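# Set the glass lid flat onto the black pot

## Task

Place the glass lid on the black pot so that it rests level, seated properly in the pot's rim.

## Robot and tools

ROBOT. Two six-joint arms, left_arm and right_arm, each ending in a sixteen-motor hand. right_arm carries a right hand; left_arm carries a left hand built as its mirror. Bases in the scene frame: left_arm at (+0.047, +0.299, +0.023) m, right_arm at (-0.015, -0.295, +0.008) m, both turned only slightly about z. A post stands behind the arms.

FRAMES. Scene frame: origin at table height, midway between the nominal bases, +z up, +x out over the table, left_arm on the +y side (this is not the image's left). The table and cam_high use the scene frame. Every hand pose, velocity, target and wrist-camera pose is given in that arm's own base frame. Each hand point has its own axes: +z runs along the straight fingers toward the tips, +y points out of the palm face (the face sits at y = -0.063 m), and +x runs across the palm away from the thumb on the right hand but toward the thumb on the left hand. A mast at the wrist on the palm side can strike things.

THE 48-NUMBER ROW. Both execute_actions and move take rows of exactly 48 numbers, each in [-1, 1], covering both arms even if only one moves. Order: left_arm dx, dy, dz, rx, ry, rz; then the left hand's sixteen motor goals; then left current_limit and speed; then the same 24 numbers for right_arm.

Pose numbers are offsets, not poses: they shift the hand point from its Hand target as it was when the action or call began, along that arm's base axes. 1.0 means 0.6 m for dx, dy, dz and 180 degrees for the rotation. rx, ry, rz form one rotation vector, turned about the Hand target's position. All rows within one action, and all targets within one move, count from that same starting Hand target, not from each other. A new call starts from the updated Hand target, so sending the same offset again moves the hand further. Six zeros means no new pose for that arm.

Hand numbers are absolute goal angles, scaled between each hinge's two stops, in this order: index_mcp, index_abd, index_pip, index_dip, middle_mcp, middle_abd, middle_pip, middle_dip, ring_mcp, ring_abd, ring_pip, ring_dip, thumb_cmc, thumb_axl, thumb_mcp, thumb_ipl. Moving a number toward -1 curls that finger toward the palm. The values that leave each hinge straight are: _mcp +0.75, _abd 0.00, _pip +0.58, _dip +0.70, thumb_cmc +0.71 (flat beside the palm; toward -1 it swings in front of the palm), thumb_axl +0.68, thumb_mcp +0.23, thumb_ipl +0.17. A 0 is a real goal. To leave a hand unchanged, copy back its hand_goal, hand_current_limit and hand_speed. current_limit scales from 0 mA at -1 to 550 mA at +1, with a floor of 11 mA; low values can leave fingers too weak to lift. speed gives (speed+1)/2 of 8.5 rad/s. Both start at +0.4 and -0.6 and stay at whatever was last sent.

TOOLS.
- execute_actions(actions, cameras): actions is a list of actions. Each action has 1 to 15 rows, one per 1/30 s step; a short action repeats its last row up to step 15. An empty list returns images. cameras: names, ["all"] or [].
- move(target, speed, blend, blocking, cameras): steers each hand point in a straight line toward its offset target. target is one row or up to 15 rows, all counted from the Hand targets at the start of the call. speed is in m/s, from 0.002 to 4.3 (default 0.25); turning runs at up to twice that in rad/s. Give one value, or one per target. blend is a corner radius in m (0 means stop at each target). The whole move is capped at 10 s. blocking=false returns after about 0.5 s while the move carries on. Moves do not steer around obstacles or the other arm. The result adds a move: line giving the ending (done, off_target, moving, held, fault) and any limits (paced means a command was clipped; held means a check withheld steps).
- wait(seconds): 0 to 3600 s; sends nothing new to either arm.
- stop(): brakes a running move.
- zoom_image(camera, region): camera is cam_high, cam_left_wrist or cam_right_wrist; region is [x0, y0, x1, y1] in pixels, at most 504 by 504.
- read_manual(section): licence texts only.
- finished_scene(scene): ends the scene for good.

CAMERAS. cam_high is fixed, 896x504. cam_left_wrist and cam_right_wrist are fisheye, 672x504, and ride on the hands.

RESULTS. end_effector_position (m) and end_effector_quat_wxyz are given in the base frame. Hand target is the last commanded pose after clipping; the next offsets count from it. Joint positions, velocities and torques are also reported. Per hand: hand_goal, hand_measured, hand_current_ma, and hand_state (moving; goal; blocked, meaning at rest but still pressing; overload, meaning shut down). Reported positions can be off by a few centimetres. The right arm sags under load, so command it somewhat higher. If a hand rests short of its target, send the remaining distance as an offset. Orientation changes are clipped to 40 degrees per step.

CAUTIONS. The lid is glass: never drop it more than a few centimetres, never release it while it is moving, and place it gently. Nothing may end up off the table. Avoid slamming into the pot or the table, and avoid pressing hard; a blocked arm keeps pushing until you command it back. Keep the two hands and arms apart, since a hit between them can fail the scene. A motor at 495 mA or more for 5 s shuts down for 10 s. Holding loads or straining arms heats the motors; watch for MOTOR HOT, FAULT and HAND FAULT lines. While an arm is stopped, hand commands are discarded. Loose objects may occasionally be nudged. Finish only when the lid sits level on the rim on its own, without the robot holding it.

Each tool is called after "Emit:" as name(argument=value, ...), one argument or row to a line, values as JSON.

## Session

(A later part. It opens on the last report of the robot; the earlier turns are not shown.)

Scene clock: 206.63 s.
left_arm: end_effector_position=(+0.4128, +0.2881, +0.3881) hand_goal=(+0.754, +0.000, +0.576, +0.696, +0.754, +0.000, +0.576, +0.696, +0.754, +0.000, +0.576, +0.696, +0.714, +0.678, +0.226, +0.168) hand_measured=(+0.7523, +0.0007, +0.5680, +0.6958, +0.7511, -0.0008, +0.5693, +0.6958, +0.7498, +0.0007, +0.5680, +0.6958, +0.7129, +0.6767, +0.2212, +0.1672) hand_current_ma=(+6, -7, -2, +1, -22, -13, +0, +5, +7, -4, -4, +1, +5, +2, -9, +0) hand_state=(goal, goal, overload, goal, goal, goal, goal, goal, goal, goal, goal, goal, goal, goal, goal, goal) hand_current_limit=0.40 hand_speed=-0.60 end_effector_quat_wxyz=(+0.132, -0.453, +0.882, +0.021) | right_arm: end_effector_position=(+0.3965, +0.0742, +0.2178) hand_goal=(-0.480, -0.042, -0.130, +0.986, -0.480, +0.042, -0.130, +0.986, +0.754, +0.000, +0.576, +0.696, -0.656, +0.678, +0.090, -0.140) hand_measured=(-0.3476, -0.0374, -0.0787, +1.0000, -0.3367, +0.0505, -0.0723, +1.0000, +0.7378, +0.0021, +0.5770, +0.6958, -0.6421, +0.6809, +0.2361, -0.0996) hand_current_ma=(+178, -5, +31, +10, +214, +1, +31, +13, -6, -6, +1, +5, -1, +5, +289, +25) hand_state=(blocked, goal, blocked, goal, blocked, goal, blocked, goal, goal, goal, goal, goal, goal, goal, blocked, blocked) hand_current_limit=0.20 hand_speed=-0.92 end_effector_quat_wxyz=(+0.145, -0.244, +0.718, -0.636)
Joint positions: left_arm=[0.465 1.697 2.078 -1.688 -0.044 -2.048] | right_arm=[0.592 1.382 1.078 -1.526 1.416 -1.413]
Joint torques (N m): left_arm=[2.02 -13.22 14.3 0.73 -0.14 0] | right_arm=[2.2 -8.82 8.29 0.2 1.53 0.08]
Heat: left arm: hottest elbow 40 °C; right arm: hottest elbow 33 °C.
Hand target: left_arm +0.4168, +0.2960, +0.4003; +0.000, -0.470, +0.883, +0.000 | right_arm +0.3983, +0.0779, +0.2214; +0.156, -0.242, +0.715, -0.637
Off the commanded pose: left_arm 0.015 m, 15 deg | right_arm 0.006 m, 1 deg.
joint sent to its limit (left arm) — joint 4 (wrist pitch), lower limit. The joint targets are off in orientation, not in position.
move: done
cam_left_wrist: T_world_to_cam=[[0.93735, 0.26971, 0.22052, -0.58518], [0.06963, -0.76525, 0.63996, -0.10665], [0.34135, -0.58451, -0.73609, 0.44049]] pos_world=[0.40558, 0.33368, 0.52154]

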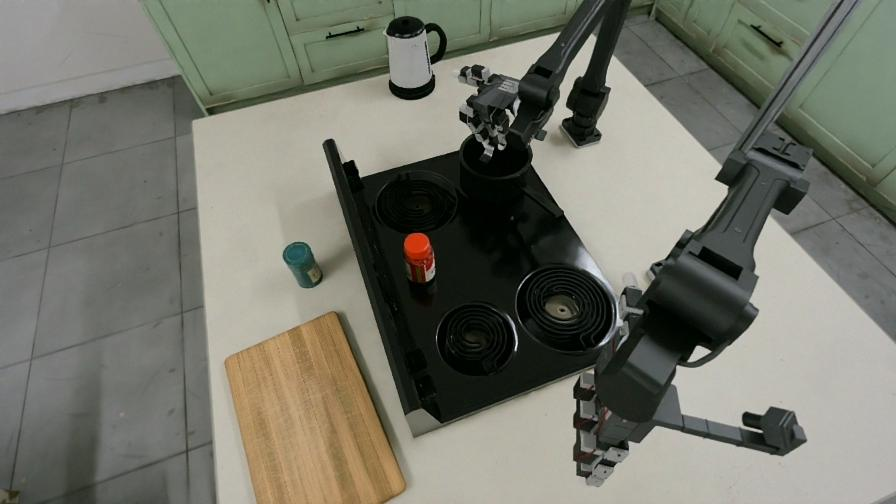

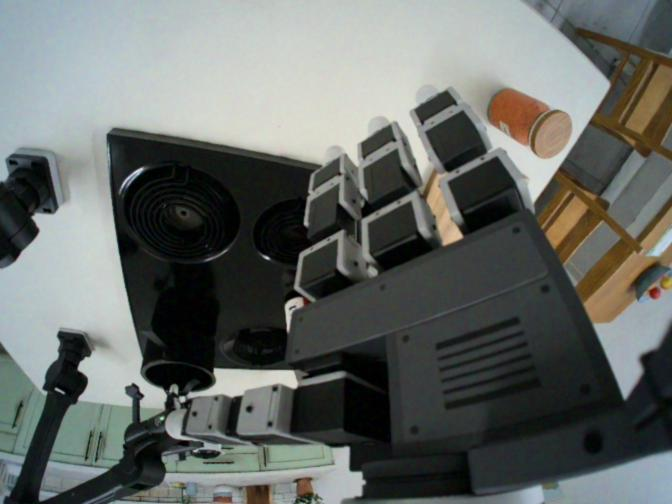

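Emit:
move(
  target=[
    [0,0,0,0,0,0, 0.754, 0, 0.576, 0.696, 0.754, 0, 0.576, 0.696, 0.754, 0, 0.576, 0.696, 0.714, 0.678, 0.226, 0.168, 0.4, -0.6, 0,0,0, -0.0059,0.0093,0.0017, -0.48, -0.042, -0.13, 0.986, -0.48, 0.042, -0.13, 0.986, 0.754, 0, 0.576, 0.696, -0.657, 0.678, 0.09, -0.14, 0.2, -0.92],
  ],
  speed=0.02,
  cameras=["cam_high","cam_left_wrist"],
)

Emit:
zoom_image(
  camera="cam_high",
  region=[454, 120, 500, 184],
)

Emit:
zoom_image(
  camera="cam_high",
  region=[494, 120, 540, 184],
)

Emit:
zoom_image(
  camera="cam_left_wrist",
  region=[134, 350, 179, 400],
)

Emit:
zoom_image(
  camera="cam_left_wrist",
  region=[174, 350, 219, 400],
)

Scene clock: 209.50 s.
left_arm: end_effector_position=(+0.4128, +0.2881, +0.3881) hand_goal=(+0.754, +0.000, +0.576, +0.696, +0.754, +0.000, +0.576, +0.696, +0.754, +0.000, +0.576, +0.696, +0.714, +0.678, +0.226, +0.168) hand_measured=(+0.7511, +0.0007, +0.5667, +0.6958, +0.7511, -0.0008, +0.5693, +0.6958, +0.7498, +0.0007, +0.5680, +0.6958, +0.7142, +0.6777, +0.2212, +0.1681) hand_current_ma=(+2, -1, -10, -1, -11, -9, -2, +11, +3, +1, +5, -9, +11, -4, +4, +9) hand_state=(goal, goal, overload, goal, goal, goal, goal, goal, goal, goal, goal, goal, goal, goal, goal, goal) hand_current_limit=0.40 hand_speed=-0.60 end_effector_quat_wxyz=(+0.132, -0.453, +0.882, +0.021) | right_arm: end_effector_position=(+0.3959, +0.0735, +0.2175) hand_goal=(-0.480, -0.042, -0.130, +0.986, -0.480, +0.042, -0.130, +0.986, +0.754, +0.000, +0.576, +0.696, -0.656, +0.678, +0.090, -0.140) hand_measured=(-0.3488, -0.0374, -0.0800, +1.0000, -0.3367, +0.0505, -0.0710, +1.0000, +0.7378, +0.0021, +0.5770, +0.6958, -0.6421, +0.6809, +0.2361, -0.0996) hand_current_ma=(+181, +1, +26, -2, +222, +8, +31, +18, -8, -1, +14, +10, -10, +7, +293, +22) hand_state=(blocked, goal, blocked, goal, blocked, goal, blocked, goal, goal, goal, goal, goal, goal, goal, blocked, blocked) hand_current_limit=0.20 hand_speed=-0.92 end_effector_quat_wxyz=(+0.141, -0.249, +0.715, -0.638)
Joint positions: left_arm=[0.465 1.697 2.078 -1.688 -0.044 -2.048] | right_arm=[0.592 1.383 1.078 -1.525 1.418 -1.426]
Joint torques (N m): left_arm=[2.02 -13.63 14.34 0.76 -0.14 -0.01] | right_arm=[2.26 -8.29 9.05 0.08 1.46 -0.12]
Heat: left arm: hottest elbow 40 °C; right arm: hottest elbow 33 °C.
Hand target: left_arm +0.4168, +0.2960, +0.4003; +0.000, -0.470, +0.883, +0.000 | right_arm +0.3983, +0.0779, +0.2214; +0.145, -0.255, +0.711, -0.640
Off the commanded pose: left_arm 0.015 m, 15 deg | right_arm 0.006 m, 1 deg.
joint sent to its limit (left arm) — joint 4 (wrist pitch), lower limit. The joint targets are off in orientation, not in position.
move: done
cam_left_wrist: T_world_to_cam=[[0.93735, 0.26971, 0.22052, -0.58518], [0.06963, -0.76525, 0.63996, -0.10665], [0.34135, -0.58451, -0.73609, 0.44049]] pos_world=[0.40558, 0.33368, 0.52154]

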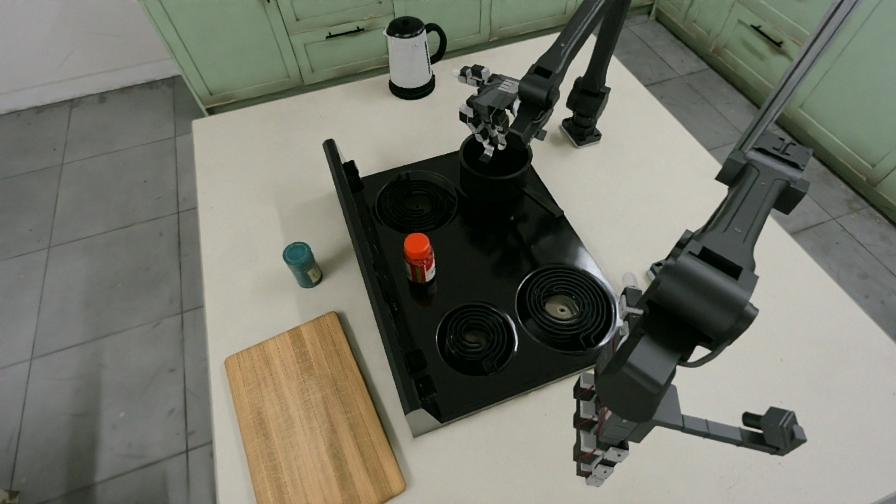

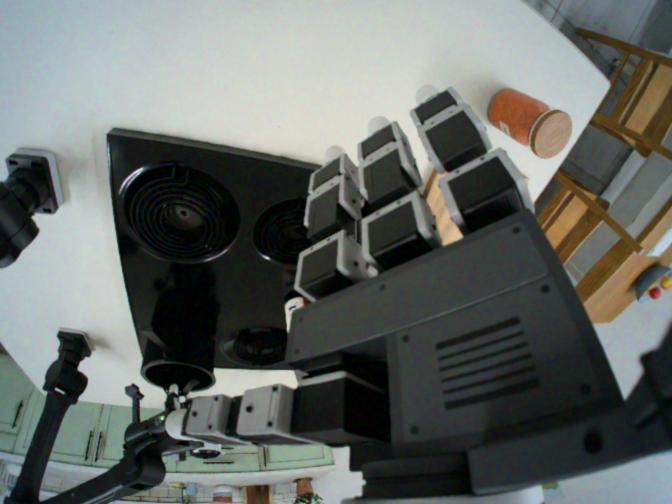

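Scaled by 7.875.

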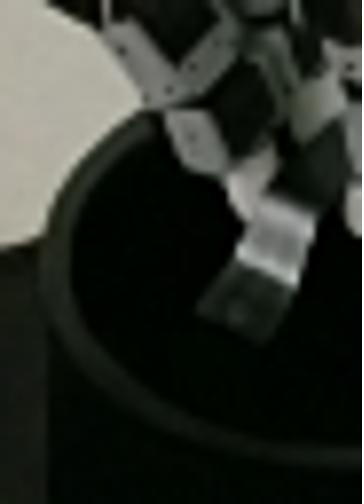

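Scaled by 7.875.

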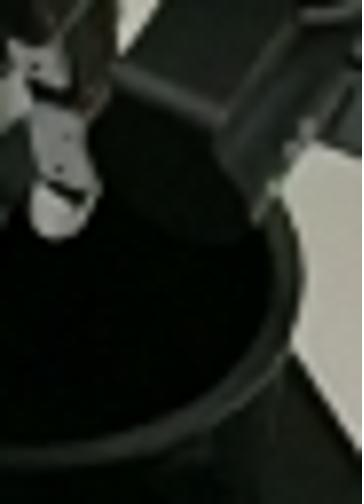

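Scaled by 10.080 from the camera's image (finer frame: 960x720).

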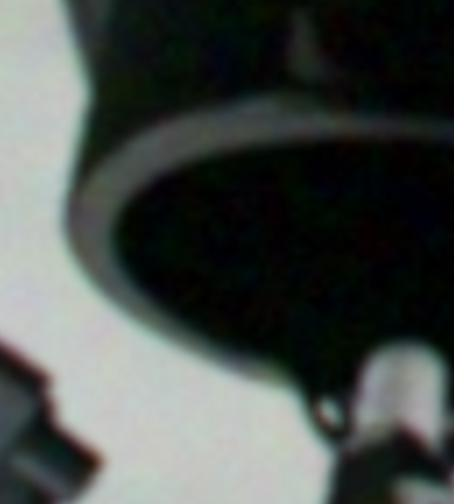

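Scaled by 10.080 from the camera's image (finer frame: 960x720).

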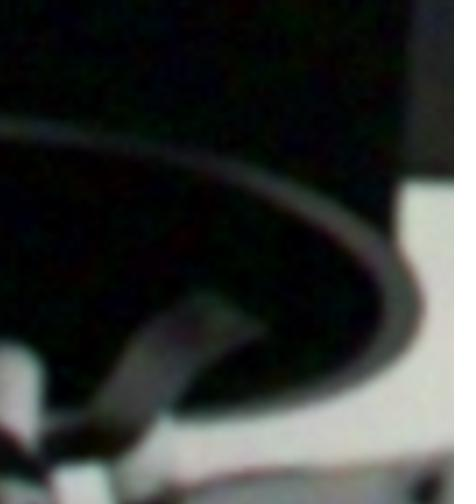

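Emit:
move(
  target=[
    [0,0,0,0,0,0, 0.754, 0, 0.576, 0.696, 0.754, 0, 0.576, 0.696, 0.754, 0, 0.576, 0.696, 0.714, 0.678, 0.226, 0.168, 0.4, -0.6, -0.005,0,-0.0067, 0,0,0, -0.48, -0.042, -0.13, 0.986, -0.48, 0.042, -0.13, 0.986, 0.754, 0, 0.576, 0.696, -0.657, 0.678, 0.09, -0.14, 0.2, -0.92],
  ],
  speed=0.02,
  cameras=["cam_high","cam_left_wrist"],
)

Emit:
zoom_image(
  camera="cam_high",
  region=[454, 120, 500, 184],
)

Emit:
zoom_image(
  camera="cam_high",
  region=[494, 120, 540, 184],
)

Emit:
zoom_image(
  camera="cam_left_wrist",
  region=[134, 350, 179, 400],
)

Emit:
zoom_image(
  camera="cam_left_wrist",
  region=[174, 350, 219, 400],
)

Scene clock: 223.53 s.
left_arm: end_effector_position=(+0.4128, +0.2881, +0.3881) hand_goal=(+0.754, +0.000, +0.576, +0.696, +0.754, +0.000, +0.576, +0.696, +0.754, +0.000, +0.576, +0.696, +0.714, +0.678, +0.226, +0.168) hand_measured=(+0.7511, -0.0008, +0.5680, +0.6958, +0.7498, -0.0008, +0.5680, +0.6958, +0.7498, -0.0008, +0.5680, +0.6958, +0.7129, +0.6777, +0.2212, +0.1672) hand_current_ma=(+1, +1, -11, -1, -6, +1, +7, +8, -4, -6, -4, -7, +15, -8, -5, +15) hand_state=(goal, goal, overload, goal, goal, goal, goal, goal, goal, goal, goal, goal, goal, goal, goal, goal) hand_current_limit=0.40 hand_speed=-0.60 end_effector_quat_wxyz=(+0.132, -0.453, +0.882, +0.021) | right_arm: end_effector_position=(+0.3959, +0.0737, +0.2175) hand_goal=(-0.480, -0.042, -0.130, +0.986, -0.480, +0.042, -0.130, +0.986, +0.754, +0.000, +0.576, +0.696, -0.656, +0.678, +0.090, -0.140) hand_measured=(-0.3476, -0.0360, -0.0800, +1.0000, -0.3367, +0.0520, -0.0723, +1.0000, +0.7378, +0.0021, +0.5757, +0.6958, -0.6421, +0.6809, +0.2361, -0.0996) hand_current_ma=(+176, -12, +34, +6, +214, +0, +37, +6, -10, +1, +5, +2, -2, +11, +288, +47) hand_state=(blocked, goal, blocked, goal, blocked, goal, blocked, goal, goal, goal, goal, goal, goal, goal, blocked, blocked) hand_current_limit=0.20 hand_speed=-0.92 end_effector_quat_wxyz=(+0.141, -0.249, +0.715, -0.638)
Joint positions: left_arm=[0.465 1.697 2.078 -1.688 -0.044 -2.048] | right_arm=[0.592 1.383 1.078 -1.525 1.418 -1.426]
Joint torques (N m): left_arm=[2.32 -13.63 14.26 0.7 -0.15 -0.01] | right_arm=[2.55 -8.23 8.06 -0.08 1.4 0.04]
Heat: left arm: hottest elbow 40 °C; right arm: hottest elbow 33 °C.
Hand target: left_arm +0.4168, +0.2960, +0.4003; +0.000, -0.470, +0.883, +0.000 | right_arm +0.3953, +0.0780, +0.2174; +0.145, -0.255, +0.711, -0.640
Off the commanded pose: left_arm 0.015 m, 15 deg | right_arm 0.004 m, 1 deg.
joint sent to its limit (left arm) — joint 4 (wrist pitch), lower limit. The joint targets are off in orientation, not in position.
move: done
cam_left_wrist: T_world_to_cam=[[0.93735, 0.26971, 0.22052, -0.58518], [0.06963, -0.76525, 0.63996, -0.10665], [0.34135, -0.58451, -0.73609, 0.44049]] pos_world=[0.40558, 0.33368, 0.52154]

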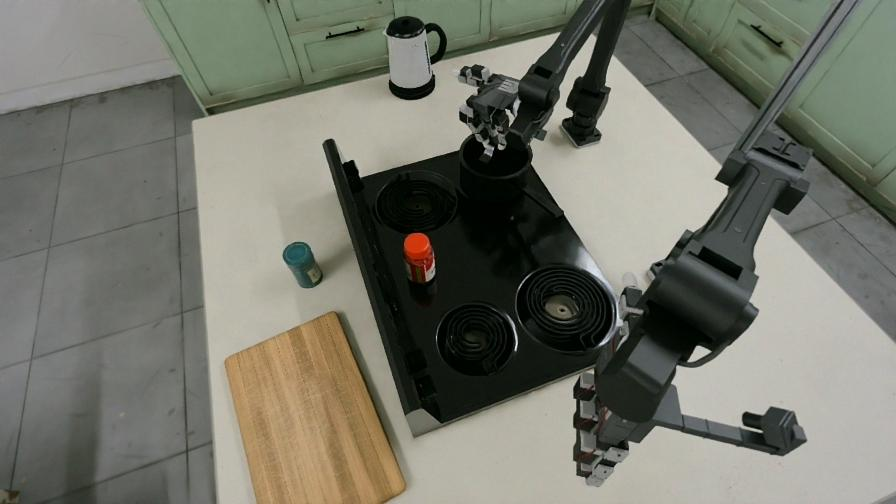

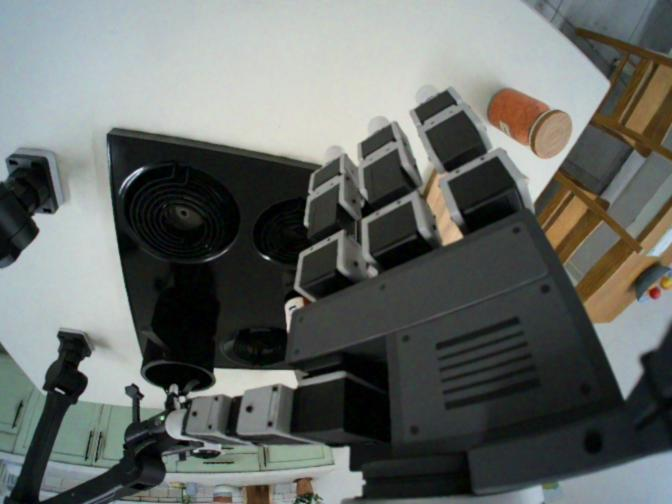

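Scaled by 7.875.

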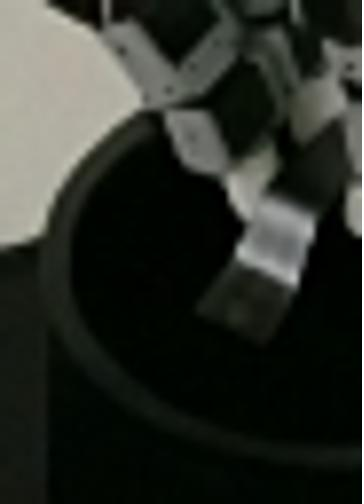

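Scaled by 7.875.

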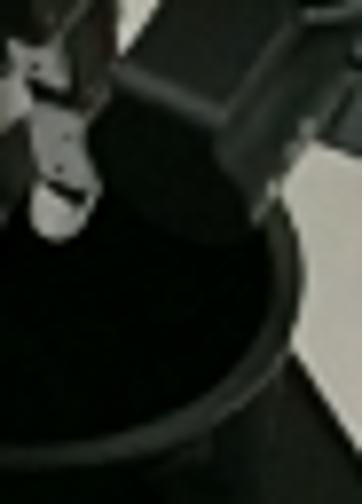

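Scaled by 10.080 from the camera's image (finer frame: 960x720).

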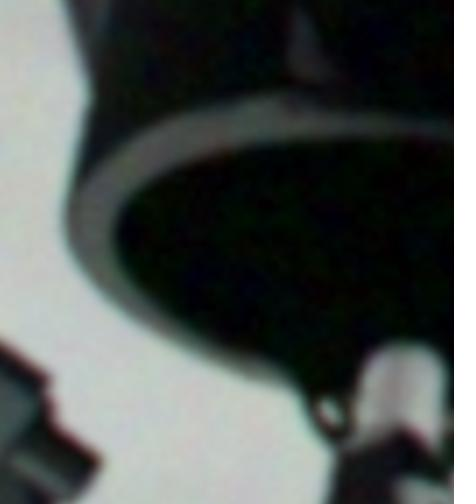

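Scaled by 10.080 from the camera's image (finer frame: 960x720).

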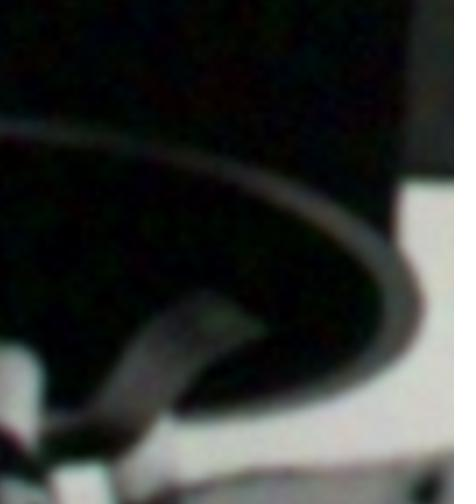

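Emit:
move(
  target=[
    [0,0,0,0,0,0, 0.754, 0, 0.576, 0.696, 0.754, 0, 0.576, 0.696, 0.754, 0, 0.576, 0.696, 0.714, 0.678, 0.226, 0.168, 0.4, -0.6, -0.003,0,-0.01, 0,0,0, -0.48, -0.042, -0.13, 0.986, -0.48, 0.042, -0.13, 0.986, 0.754, 0, 0.576, 0.696, -0.657, 0.678, 0.09, -0.14, 0.2, -0.92],
  ],
  speed=0.02,
  cameras=["cam_high","cam_left_wrist"],
)

Emit:
zoom_image(
  camera="cam_high",
  region=[454, 120, 500, 184],
)

Emit:
zoom_image(
  camera="cam_high",
  region=[494, 120, 540, 184],
)

Emit:
zoom_image(
  camera="cam_left_wrist",
  region=[134, 350, 179, 400],
)

Emit:
zoom_image(
  camera="cam_left_wrist",
  region=[174, 350, 219, 400],
)

Scene clock: 225.07 s.
left_arm: end_effector_position=(+0.4128, +0.2881, +0.3881) hand_goal=(+0.754, +0.000, +0.576, +0.696, +0.754, +0.000, +0.576, +0.696, +0.754, +0.000, +0.576, +0.696, +0.714, +0.678, +0.226, +0.168) hand_measured=(+0.7511, +0.0007, +0.5680, +0.6958, +0.7511, -0.0008, +0.5693, +0.6958, +0.7498, +0.0007, +0.5667, +0.6958, +0.7129, +0.6777, +0.2212, +0.1681) hand_current_ma=(+7, +3, -7, -11, -4, -11, +4, +10, -3, -9, +8, -7, +5, -14, +3, +4) hand_state=(goal, goal, overload, goal, goal, goal, goal, goal, goal, goal, goal, goal, goal, goal, goal, goal) hand_current_limit=0.40 hand_speed=-0.60 end_effector_quat_wxyz=(+0.132, -0.453, +0.882, +0.021) | right_arm: end_effector_position=(+0.3958, +0.0739, +0.2170) hand_goal=(-0.480, -0.042, -0.130, +0.986, -0.480, +0.042, -0.130, +0.986, +0.754, +0.000, +0.576, +0.696, -0.656, +0.678, +0.090, -0.140) hand_measured=(-0.3476, -0.0403, -0.0800, +1.0000, -0.3367, +0.0490, -0.0723, +1.0000, +0.7378, +0.0021, +0.5770, +0.6971, -0.6421, +0.6809, +0.2361, -0.1006) hand_current_ma=(+175, +4, +37, -4, +213, +3, +38, +17, -13, -9, +2, +10, -9, -3, +293, +36) hand_state=(blocked, goal, blocked, goal, blocked, goal, blocked, goal, goal, goal, goal, goal, goal, goal, blocked, blocked) hand_current_limit=0.20 hand_speed=-0.92 end_effector_quat_wxyz=(+0.143, -0.248, +0.714, -0.639)
Joint positions: left_arm=[0.465 1.697 2.078 -1.688 -0.044 -2.048] | right_arm=[0.594 1.383 1.075 -1.525 1.422 -1.419]
Joint torques (N m): left_arm=[2.14 -13.22 14.3 0.61 -0.16 0] | right_arm=[2.43 -8.06 7.23 0.01 1.21 0.11]
Heat: left arm: hottest elbow 40 °C; right arm: hottest elbow 33 °C.
Hand target: left_arm +0.4168, +0.2960, +0.4003; +0.000, -0.470, +0.883, +0.000 | right_arm +0.3935, +0.0780, +0.2114; +0.145, -0.255, +0.711, -0.640
Off the commanded pose: left_arm 0.015 m, 15 deg | right_arm 0.007 m, 1 deg.
joint sent to its limit (left arm) — joint 4 (wrist pitch), lower limit. The joint targets are off in orientation, not in position.
move: done
cam_left_wrist: T_world_to_cam=[[0.93735, 0.26971, 0.22052, -0.58518], [0.06963, -0.76525, 0.63996, -0.10665], [0.34135, -0.58451, -0.73609, 0.44049]] pos_world=[0.40558, 0.33368, 0.52154]

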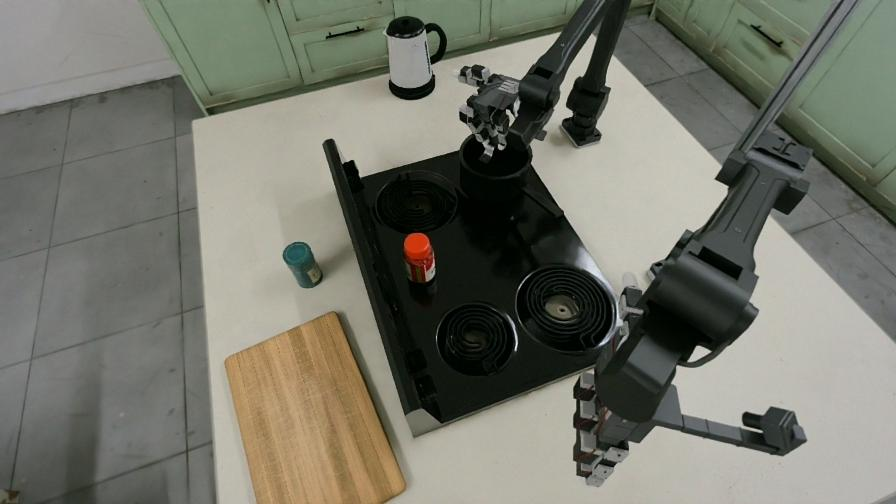

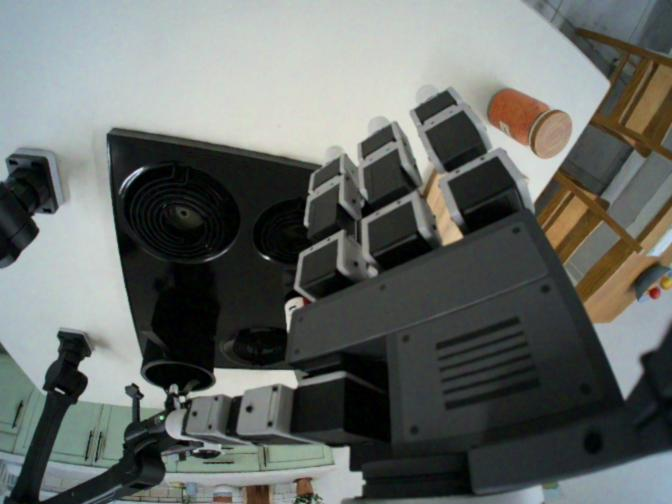

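Scaled by 7.875.

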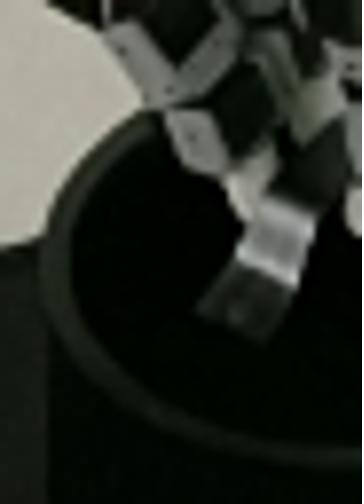

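Scaled by 7.875.

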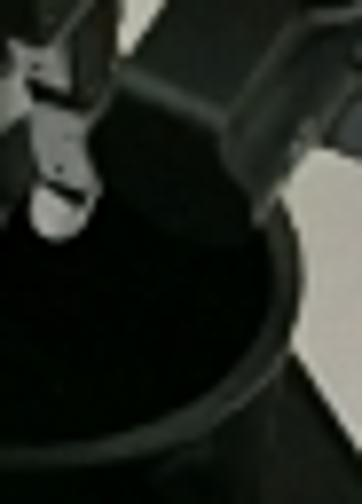

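Scaled by 10.080 from the camera's image (finer frame: 960x720).

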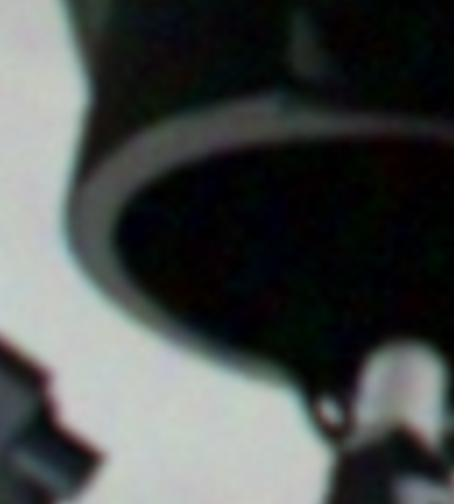

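Scaled by 10.080 from the camera's image (finer frame: 960x720).

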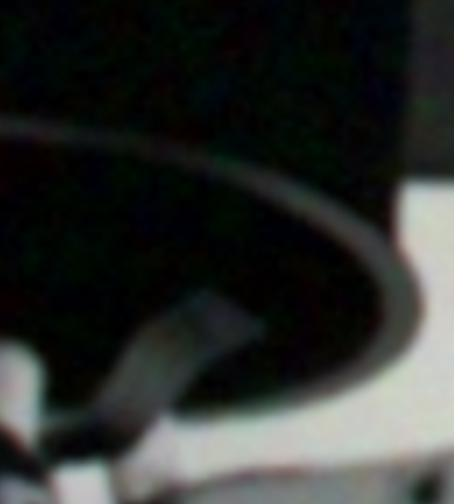

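Emit:
move(
  target=[
    [0,0,0,0,0,0, 0.754, 0, 0.576, 0.696, 0.754, 0, 0.576, 0.696, 0.754, 0, 0.576, 0.696, 0.714, 0.678, 0.226, 0.168, 0.4, -0.6, -0.011,-0.002,0.002, 0,0,0, -0.48, -0.042, -0.13, 0.986, -0.48, 0.042, -0.13, 0.986, 0.754, 0, 0.576, 0.696, -0.657, 0.678, 0.09, -0.14, 0.2, -0.92],
  ],
  speed=0.02,
  cameras=["cam_high","cam_left_wrist"],
)

Emit:
zoom_image(
  camera="cam_high",
  region=[450, 110, 550, 210],
)

Emit:
zoom_image(
  camera="cam_left_wrist",
  region=[134, 350, 179, 400],
)

Emit:
zoom_image(
  camera="cam_left_wrist",
  region=[174, 350, 219, 400],
)

Scene clock: 227.37 s.
left_arm: end_effector_position=(+0.4128, +0.2881, +0.3881) hand_goal=(+0.754, +0.000, +0.576, +0.696, +0.754, +0.000, +0.576, +0.696, +0.754, +0.000, +0.576, +0.696, +0.714, +0.678, +0.226, +0.168) hand_measured=(+0.7523, +0.0007, +0.5667, +0.6958, +0.7511, +0.0007, +0.5680, +0.6958, +0.7498, -0.0008, +0.5680, +0.6958, +0.7129, +0.6777, +0.2212, +0.1672) hand_current_ma=(-2, +5, -12, -3, -10, -13, +4, +1, -7, -4, -1, +2, +5, +1, -9, +10) hand_state=(goal, goal, overload, goal, goal, goal, goal, goal, goal, goal, goal, goal, goal, goal, goal, goal) hand_current_limit=0.40 hand_speed=-0.60 end_effector_quat_wxyz=(+0.132, -0.453, +0.882, +0.021) | right_arm: end_effector_position=(+0.3948, +0.0736, +0.2167) hand_goal=(-0.480, -0.042, -0.130, +0.986, -0.480, +0.042, -0.130, +0.986, +0.754, +0.000, +0.576, +0.696, -0.656, +0.678, +0.090, -0.140) hand_measured=(-0.3476, -0.0447, -0.0787, +1.0000, -0.3355, +0.0446, -0.0723, +0.9990, +0.7378, +0.0021, +0.5770, +0.6958, -0.6459, +0.6809, +0.2361, -0.1006) hand_current_ma=(+179, -3, +38, +7, +214, +12, +32, +22, -12, -10, +5, +14, -13, +10, +287, +34) hand_state=(blocked, goal, blocked, goal, blocked, goal, blocked, goal, goal, goal, goal, goal, goal, goal, blocked, blocked) hand_current_limit=0.20 hand_speed=-0.92 end_effector_quat_wxyz=(+0.149, -0.242, +0.715, -0.639)
Joint positions: left_arm=[0.465 1.697 2.078 -1.688 -0.044 -2.048] | right_arm=[0.596 1.383 1.07 -1.544 1.426 -1.379]
Joint torques (N m): left_arm=[2.14 -13.57 14.37 0.79 -0.16 -0.03] | right_arm=[2.84 -8.7 6.94 -0.75 0.98 0.1]
Heat: left arm: hottest elbow 40 °C; right arm: hottest elbow 33 °C.
Hand target: left_arm +0.4168, +0.2960, +0.4003; +0.000, -0.470, +0.883, +0.000 | right_arm +0.3869, +0.0769, +0.2126; +0.145, -0.255, +0.711, -0.640
Off the commanded pose: left_arm 0.015 m, 15 deg | right_arm 0.009 m, 2 deg.
joint sent to its limit (left arm) — joint 4 (wrist pitch), lower limit. The joint targets are off in orientation, not in position.
move: done
cam_left_wrist: T_world_to_cam=[[0.93735, 0.26971, 0.22052, -0.58518], [0.06963, -0.76525, 0.63996, -0.10665], [0.34135, -0.58451, -0.73609, 0.44049]] pos_world=[0.40558, 0.33368, 0.52154]

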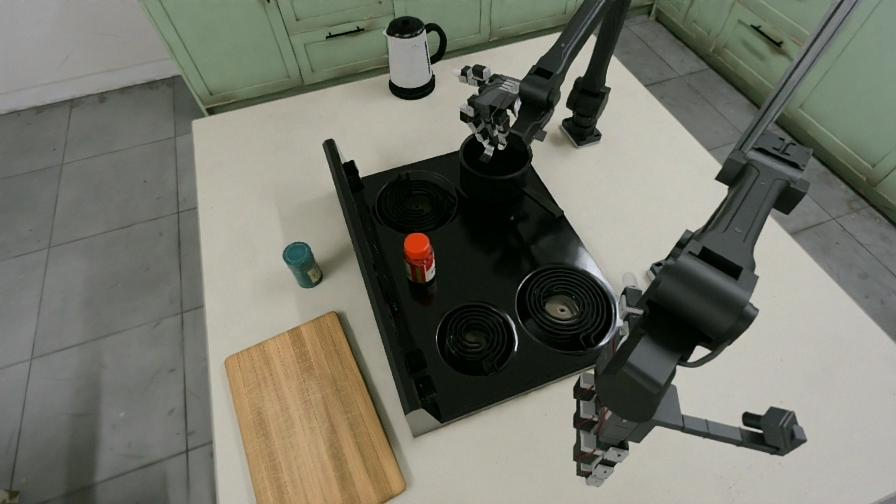

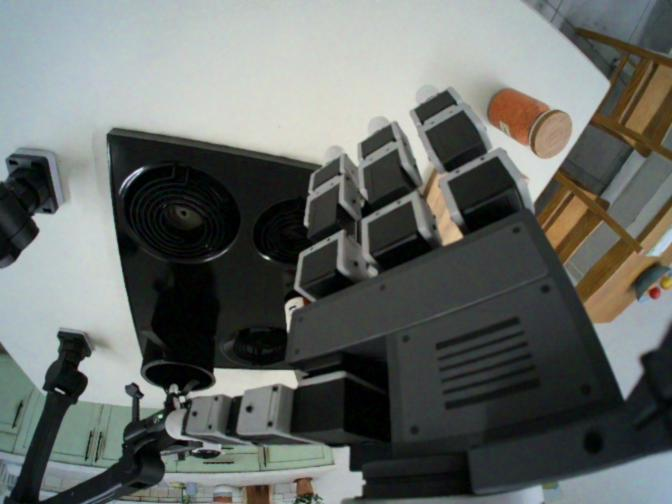

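Scaled by 5.040.

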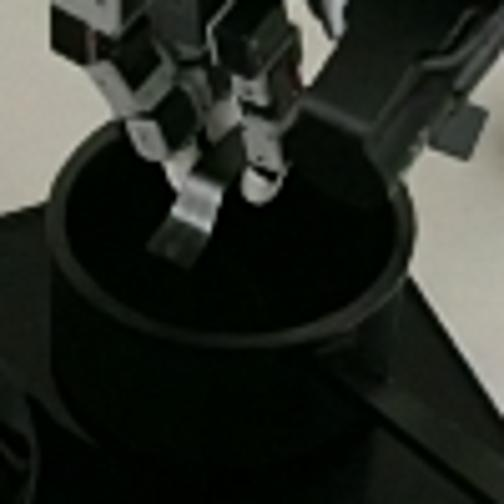

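Scaled by 10.080 from the camera's image (finer frame: 960x720).

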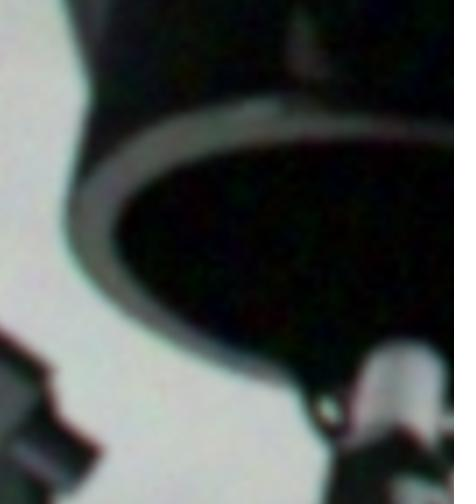

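Scaled by 10.080 from the camera's image (finer frame: 960x720).

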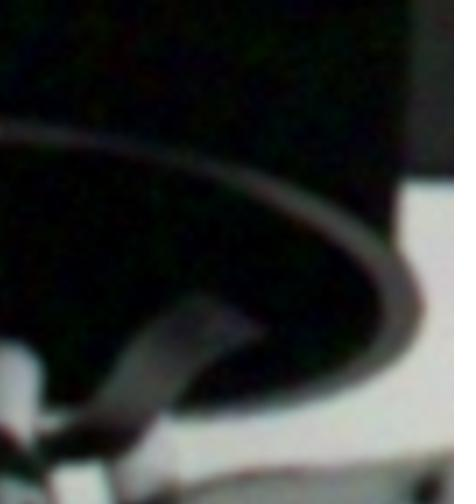

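Emit:
move(
  target=[
    [0,0,0,0,0,0, 0.754, 0, 0.576, 0.696, 0.754, 0, 0.576, 0.696, 0.754, 0, 0.576, 0.696, 0.714, 0.678, 0.226, 0.168, 0.4, -0.6, 0.0145,-0.045,0.054, 0,0,0, -0.48, -0.042, -0.13, 0.986, -0.48, 0.042, -0.13, 0.986, 0.754, 0, 0.576, 0.696, -0.657, 0.678, 0.09, -0.14, 0.2, -0.92],
    [0,0,0,0,0,0, 0.754, 0, 0.576, 0.696, 0.754, 0, 0.576, 0.696, 0.754, 0, 0.576, 0.696, 0.714, 0.678, 0.226, 0.168, 0.4, -0.6, 0.0145,0,0.054, 0,0,0, -0.48, -0.042, -0.13, 0.986, -0.48, 0.042, -0.13, 0.986, 0.754, 0, 0.576, 0.696, -0.657, 0.678, 0.09, -0.14, 0.2, -0.92],
    [0,0,0,0,0,0, 0.754, 0, 0.576, 0.696, 0.754, 0, 0.576, 0.696, 0.754, 0, 0.576, 0.696, 0.714, 0.678, 0.226, 0.168, 0.4, -0.6, 0.0145,0,0.009, 0,0,0, -0.48, -0.042, -0.13, 0.986, -0.48, 0.042, -0.13, 0.986, 0.754, 0, 0.576, 0.696, -0.657, 0.678, 0.09, -0.14, 0.2, -0.92],
  ],
  speed=[0.05,0.05,0.03],
  cameras=["cam_high","cam_left_wrist"],
)

Emit:
zoom_image(
  camera="cam_high",
  region=[454, 120, 500, 184],
)

Emit:
zoom_image(
  camera="cam_high",
  region=[494, 120, 540, 184],
)

Emit:
zoom_image(
  camera="cam_left_wrist",
  region=[134, 350, 179, 400],
)

Emit:
zoom_image(
  camera="cam_left_wrist",
  region=[174, 350, 219, 400],
)

Scene clock: 233.73 s.
left_arm: end_effector_position=(+0.4128, +0.2881, +0.3881) hand_goal=(+0.754, +0.000, +0.576, +0.696, +0.754, +0.000, +0.576, +0.696, +0.754, +0.000, +0.576, +0.696, +0.714, +0.678, +0.226, +0.168) hand_measured=(+0.7511, +0.0007, +0.5680, +0.6958, +0.7511, +0.0007, +0.5680, +0.6958, +0.7486, +0.0007, +0.5680, +0.6958, +0.7129, +0.6777, +0.2212, +0.1672) hand_current_ma=(+12, +5, -4, +0, -11, -12, +3, +0, -5, +0, -2, -8, +2, -1, -1, +8) hand_state=(goal, goal, overload, goal, goal, goal, goal, goal, goal, goal, goal, goal, goal, goal, goal, goal) hand_current_limit=0.40 hand_speed=-0.60 end_effector_quat_wxyz=(+0.132, -0.453, +0.882, +0.021) | right_arm: end_effector_position=(+0.3825, +0.0633, +0.2142) hand_goal=(-0.480, -0.042, -0.130, +0.986, -0.480, +0.042, -0.130, +0.986, +0.754, +0.000, +0.576, +0.696, -0.656, +0.678, +0.090, -0.140) hand_measured=(-0.3476, -0.0609, -0.0749, +0.9990, -0.3403, +0.0344, -0.0723, +1.0000, +0.7378, +0.0021, +0.5757, +0.6958, -0.6660, +0.6809, +0.2371, -0.0996) hand_current_ma=(+175, -13, +32, +17, +212, +2, +24, +21, -20, -14, +3, +0, -9, +12, +293, +36) hand_state=(blocked, goal, blocked, goal, blocked, goal, blocked, goal, goal, goal, goal, goal, goal, goal, blocked, blocked) hand_current_limit=0.20 hand_speed=-0.92 end_effector_quat_wxyz=(+0.125, -0.267, +0.707, -0.643)
Joint positions: left_arm=[0.465 1.697 2.078 -1.688 -0.044 -2.048] | right_arm=[0.59 1.353 1.039 -1.513 1.424 -1.481]
Joint torques (N m): left_arm=[2.32 -13.22 14.24 0.66 -0.15 0.01] | right_arm=[2.43 -6.3 10.76 0.27 1.18 0.29]
Heat: left arm: hottest elbow 40 °C; right arm: hottest elbow 33 °C.
Hand target: left_arm +0.4168, +0.2960, +0.4003; +0.000, -0.470, +0.883, +0.000 | right_arm +0.3955, +0.0767, +0.2180; +0.145, -0.255, +0.711, -0.640
Off the commanded pose: left_arm 0.015 m, 15 deg | right_arm 0.019 m, 3 deg.
joint sent to its limit (left arm) — joint 4 (wrist pitch), lower limit. The joint targets are off in orientation, not in position.
move: off_target (right_arm)
cam_left_wrist: T_world_to_cam=[[0.93735, 0.26971, 0.22052, -0.58518], [0.06963, -0.76525, 0.63996, -0.10665], [0.34135, -0.58451, -0.73609, 0.44049]] pos_world=[0.40558, 0.33368, 0.52154]

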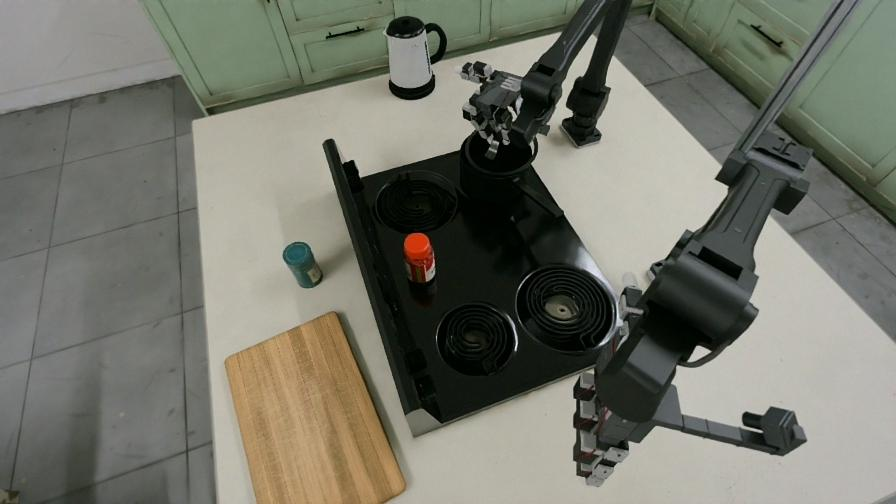

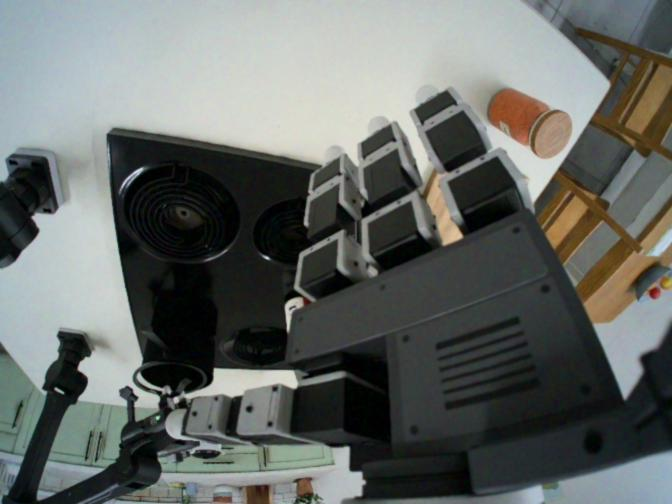

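Scaled by 7.875.

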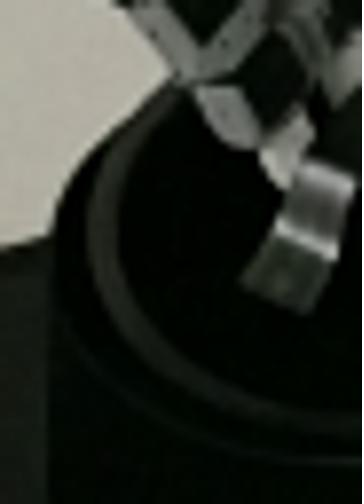

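Scaled by 7.875.

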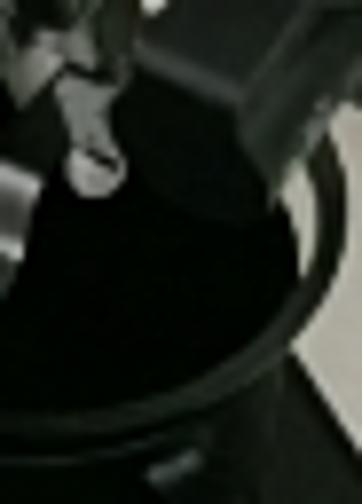

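Scaled by 10.080 from the camera's image (finer frame: 960x720).

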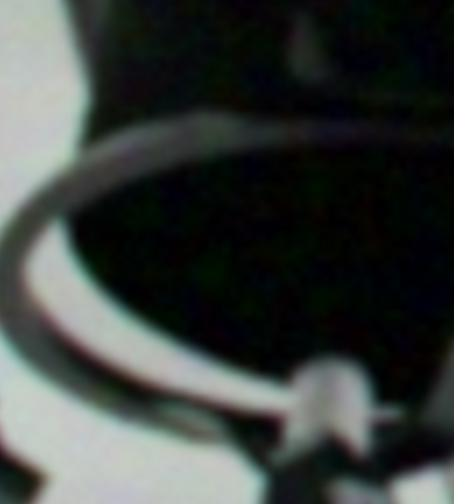

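Scaled by 10.080 from the camera's image (finer frame: 960x720).

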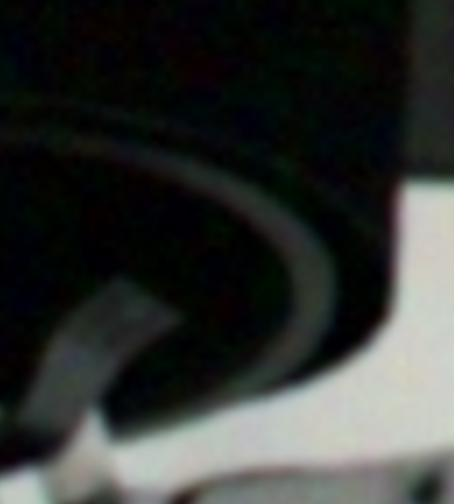

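Emit:
move(
  target=[
    [0,0,0,0,0,0, 0.754, 0, 0.576, 0.696, 0.754, 0, 0.576, 0.696, 0.754, 0, 0.576, 0.696, 0.714, 0.678, 0.226, 0.168, 0.4, -0.6, 0,0,0.1, 0,0,0, -0.48, -0.042, -0.13, 0.986, -0.48, 0.042, -0.13, 0.986, 0.754, 0, 0.576, 0.696, -0.657, 0.678, 0.09, -0.14, 0.2, -0.92],
  ],
  speed=0.04,
  cameras=["cam_high","cam_left_wrist"],
)

Emit:
zoom_image(
  camera="cam_high",
  region=[440, 90, 560, 210],
)

Emit:
zoom_image(
  camera="cam_left_wrist",
  region=[126, 340, 226, 420],
)

Scene clock: 236.87 s.
left_arm: end_effector_position=(+0.4128, +0.2881, +0.3881) hand_goal=(+0.754, +0.000, +0.576, +0.696, +0.754, +0.000, +0.576, +0.696, +0.754, +0.000, +0.576, +0.696, +0.714, +0.678, +0.226, +0.168) hand_measured=(+0.7523, -0.0008, +0.5680, +0.6958, +0.7498, +0.0007, +0.5693, +0.6958, +0.7486, +0.0007, +0.5667, +0.6958, +0.7129, +0.6767, +0.2212, +0.1681) hand_current_ma=(+5, +1, -7, -4, -16, -9, +5, +0, +0, -11, +12, -14, +8, -4, -14, +11) hand_state=(goal, goal, overload, goal, goal, goal, goal, goal, goal, goal, goal, goal, goal, goal, goal, goal) hand_current_limit=0.40 hand_speed=-0.60 end_effector_quat_wxyz=(+0.132, -0.453, +0.882, +0.021) | right_arm: end_effector_position=(+0.3829, +0.0643, +0.2424) hand_goal=(-0.480, -0.042, -0.130, +0.986, -0.480, +0.042, -0.130, +0.986, +0.754, +0.000, +0.576, +0.696, -0.656, +0.678, +0.090, -0.140) hand_measured=(-0.3500, -0.0389, -0.0749, +1.0000, -0.3403, +0.0534, -0.0672, +1.0000, +0.7378, +0.0021, +0.5757, +0.6958, -0.6521, +0.6809, +0.2361, -0.0996) hand_current_ma=(+172, +10, +25, +9, +201, +0, +46, +18, -4, +4, +13, +7, -12, +17, +283, +34) hand_state=(blocked, goal, blocked, goal, blocked, goal, blocked, goal, goal, goal, goal, goal, goal, goal, blocked, blocked) hand_current_limit=0.20 hand_speed=-0.92 end_effector_quat_wxyz=(+0.110, -0.278, +0.704, -0.644)
Joint positions: left_arm=[0.465 1.697 2.078 -1.688 -0.044 -2.048] | right_arm=[0.59 1.353 1.116 -1.627 1.419 -1.481]
Joint torques (N m): left_arm=[2.2 -13.45 14.24 0.69 -0.14 -0.03] | right_arm=[2.26 -9.7 14.28 -0.81 1.37 0.11]
Heat: left arm: hottest elbow 40 °C; right arm: hottest elbow 33 °C.
Hand target: left_arm +0.4168, +0.2960, +0.4003; +0.000, -0.470, +0.883, +0.000 | right_arm +0.3956, +0.0768, +0.2781; +0.145, -0.255, +0.711, -0.640
Off the commanded pose: left_arm 0.015 m, 15 deg | right_arm 0.040 m, 5 deg.
joint sent to its limit (left arm) — joint 4 (wrist pitch), lower limit. The joint targets are off in orientation, not in position.
move: off_target (right_arm)
cam_left_wrist: T_world_to_cam=[[0.93735, 0.26971, 0.22052, -0.58518], [0.06963, -0.76525, 0.63996, -0.10665], [0.34135, -0.58451, -0.73609, 0.44049]] pos_world=[0.40558, 0.33368, 0.52154]

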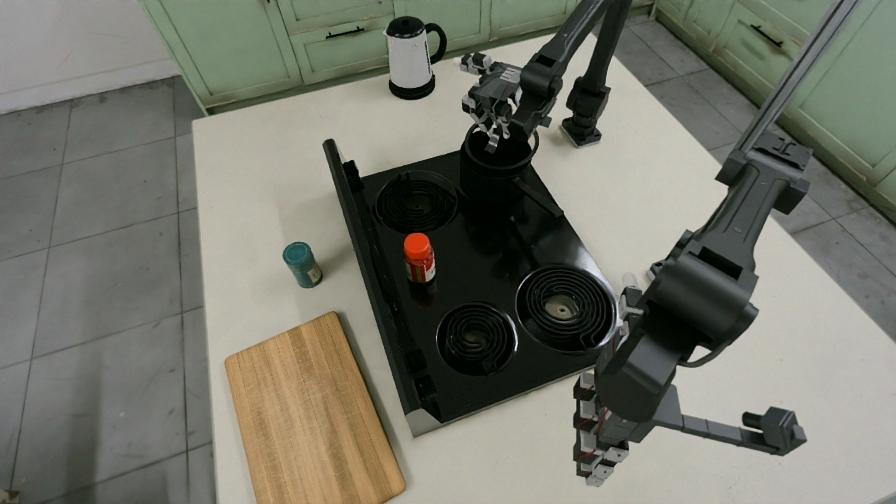

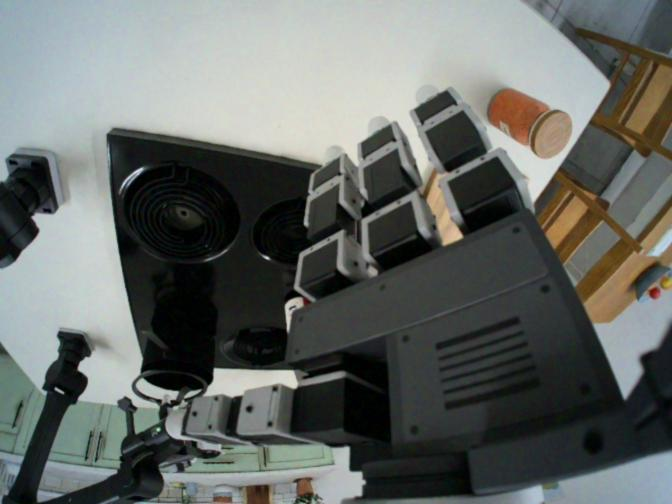

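Scaled by 4.200.

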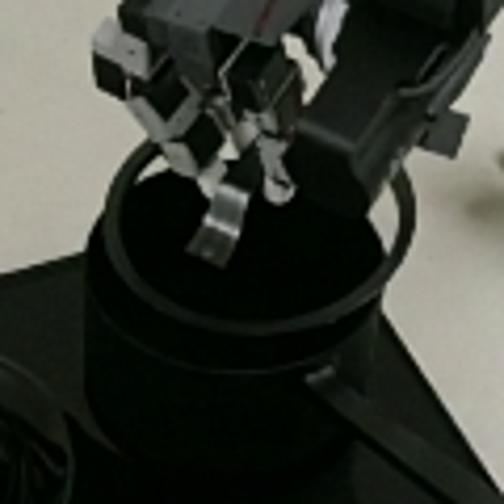

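Scaled by 5.040 from the camera's image (finer frame: 960x720).

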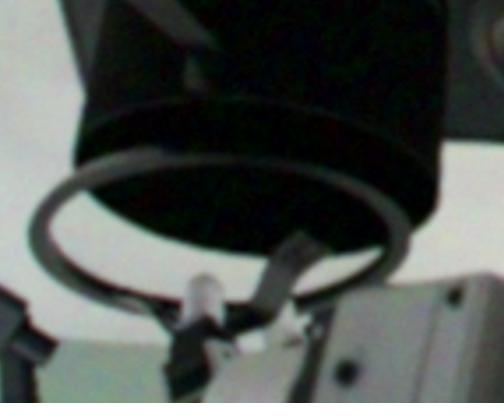

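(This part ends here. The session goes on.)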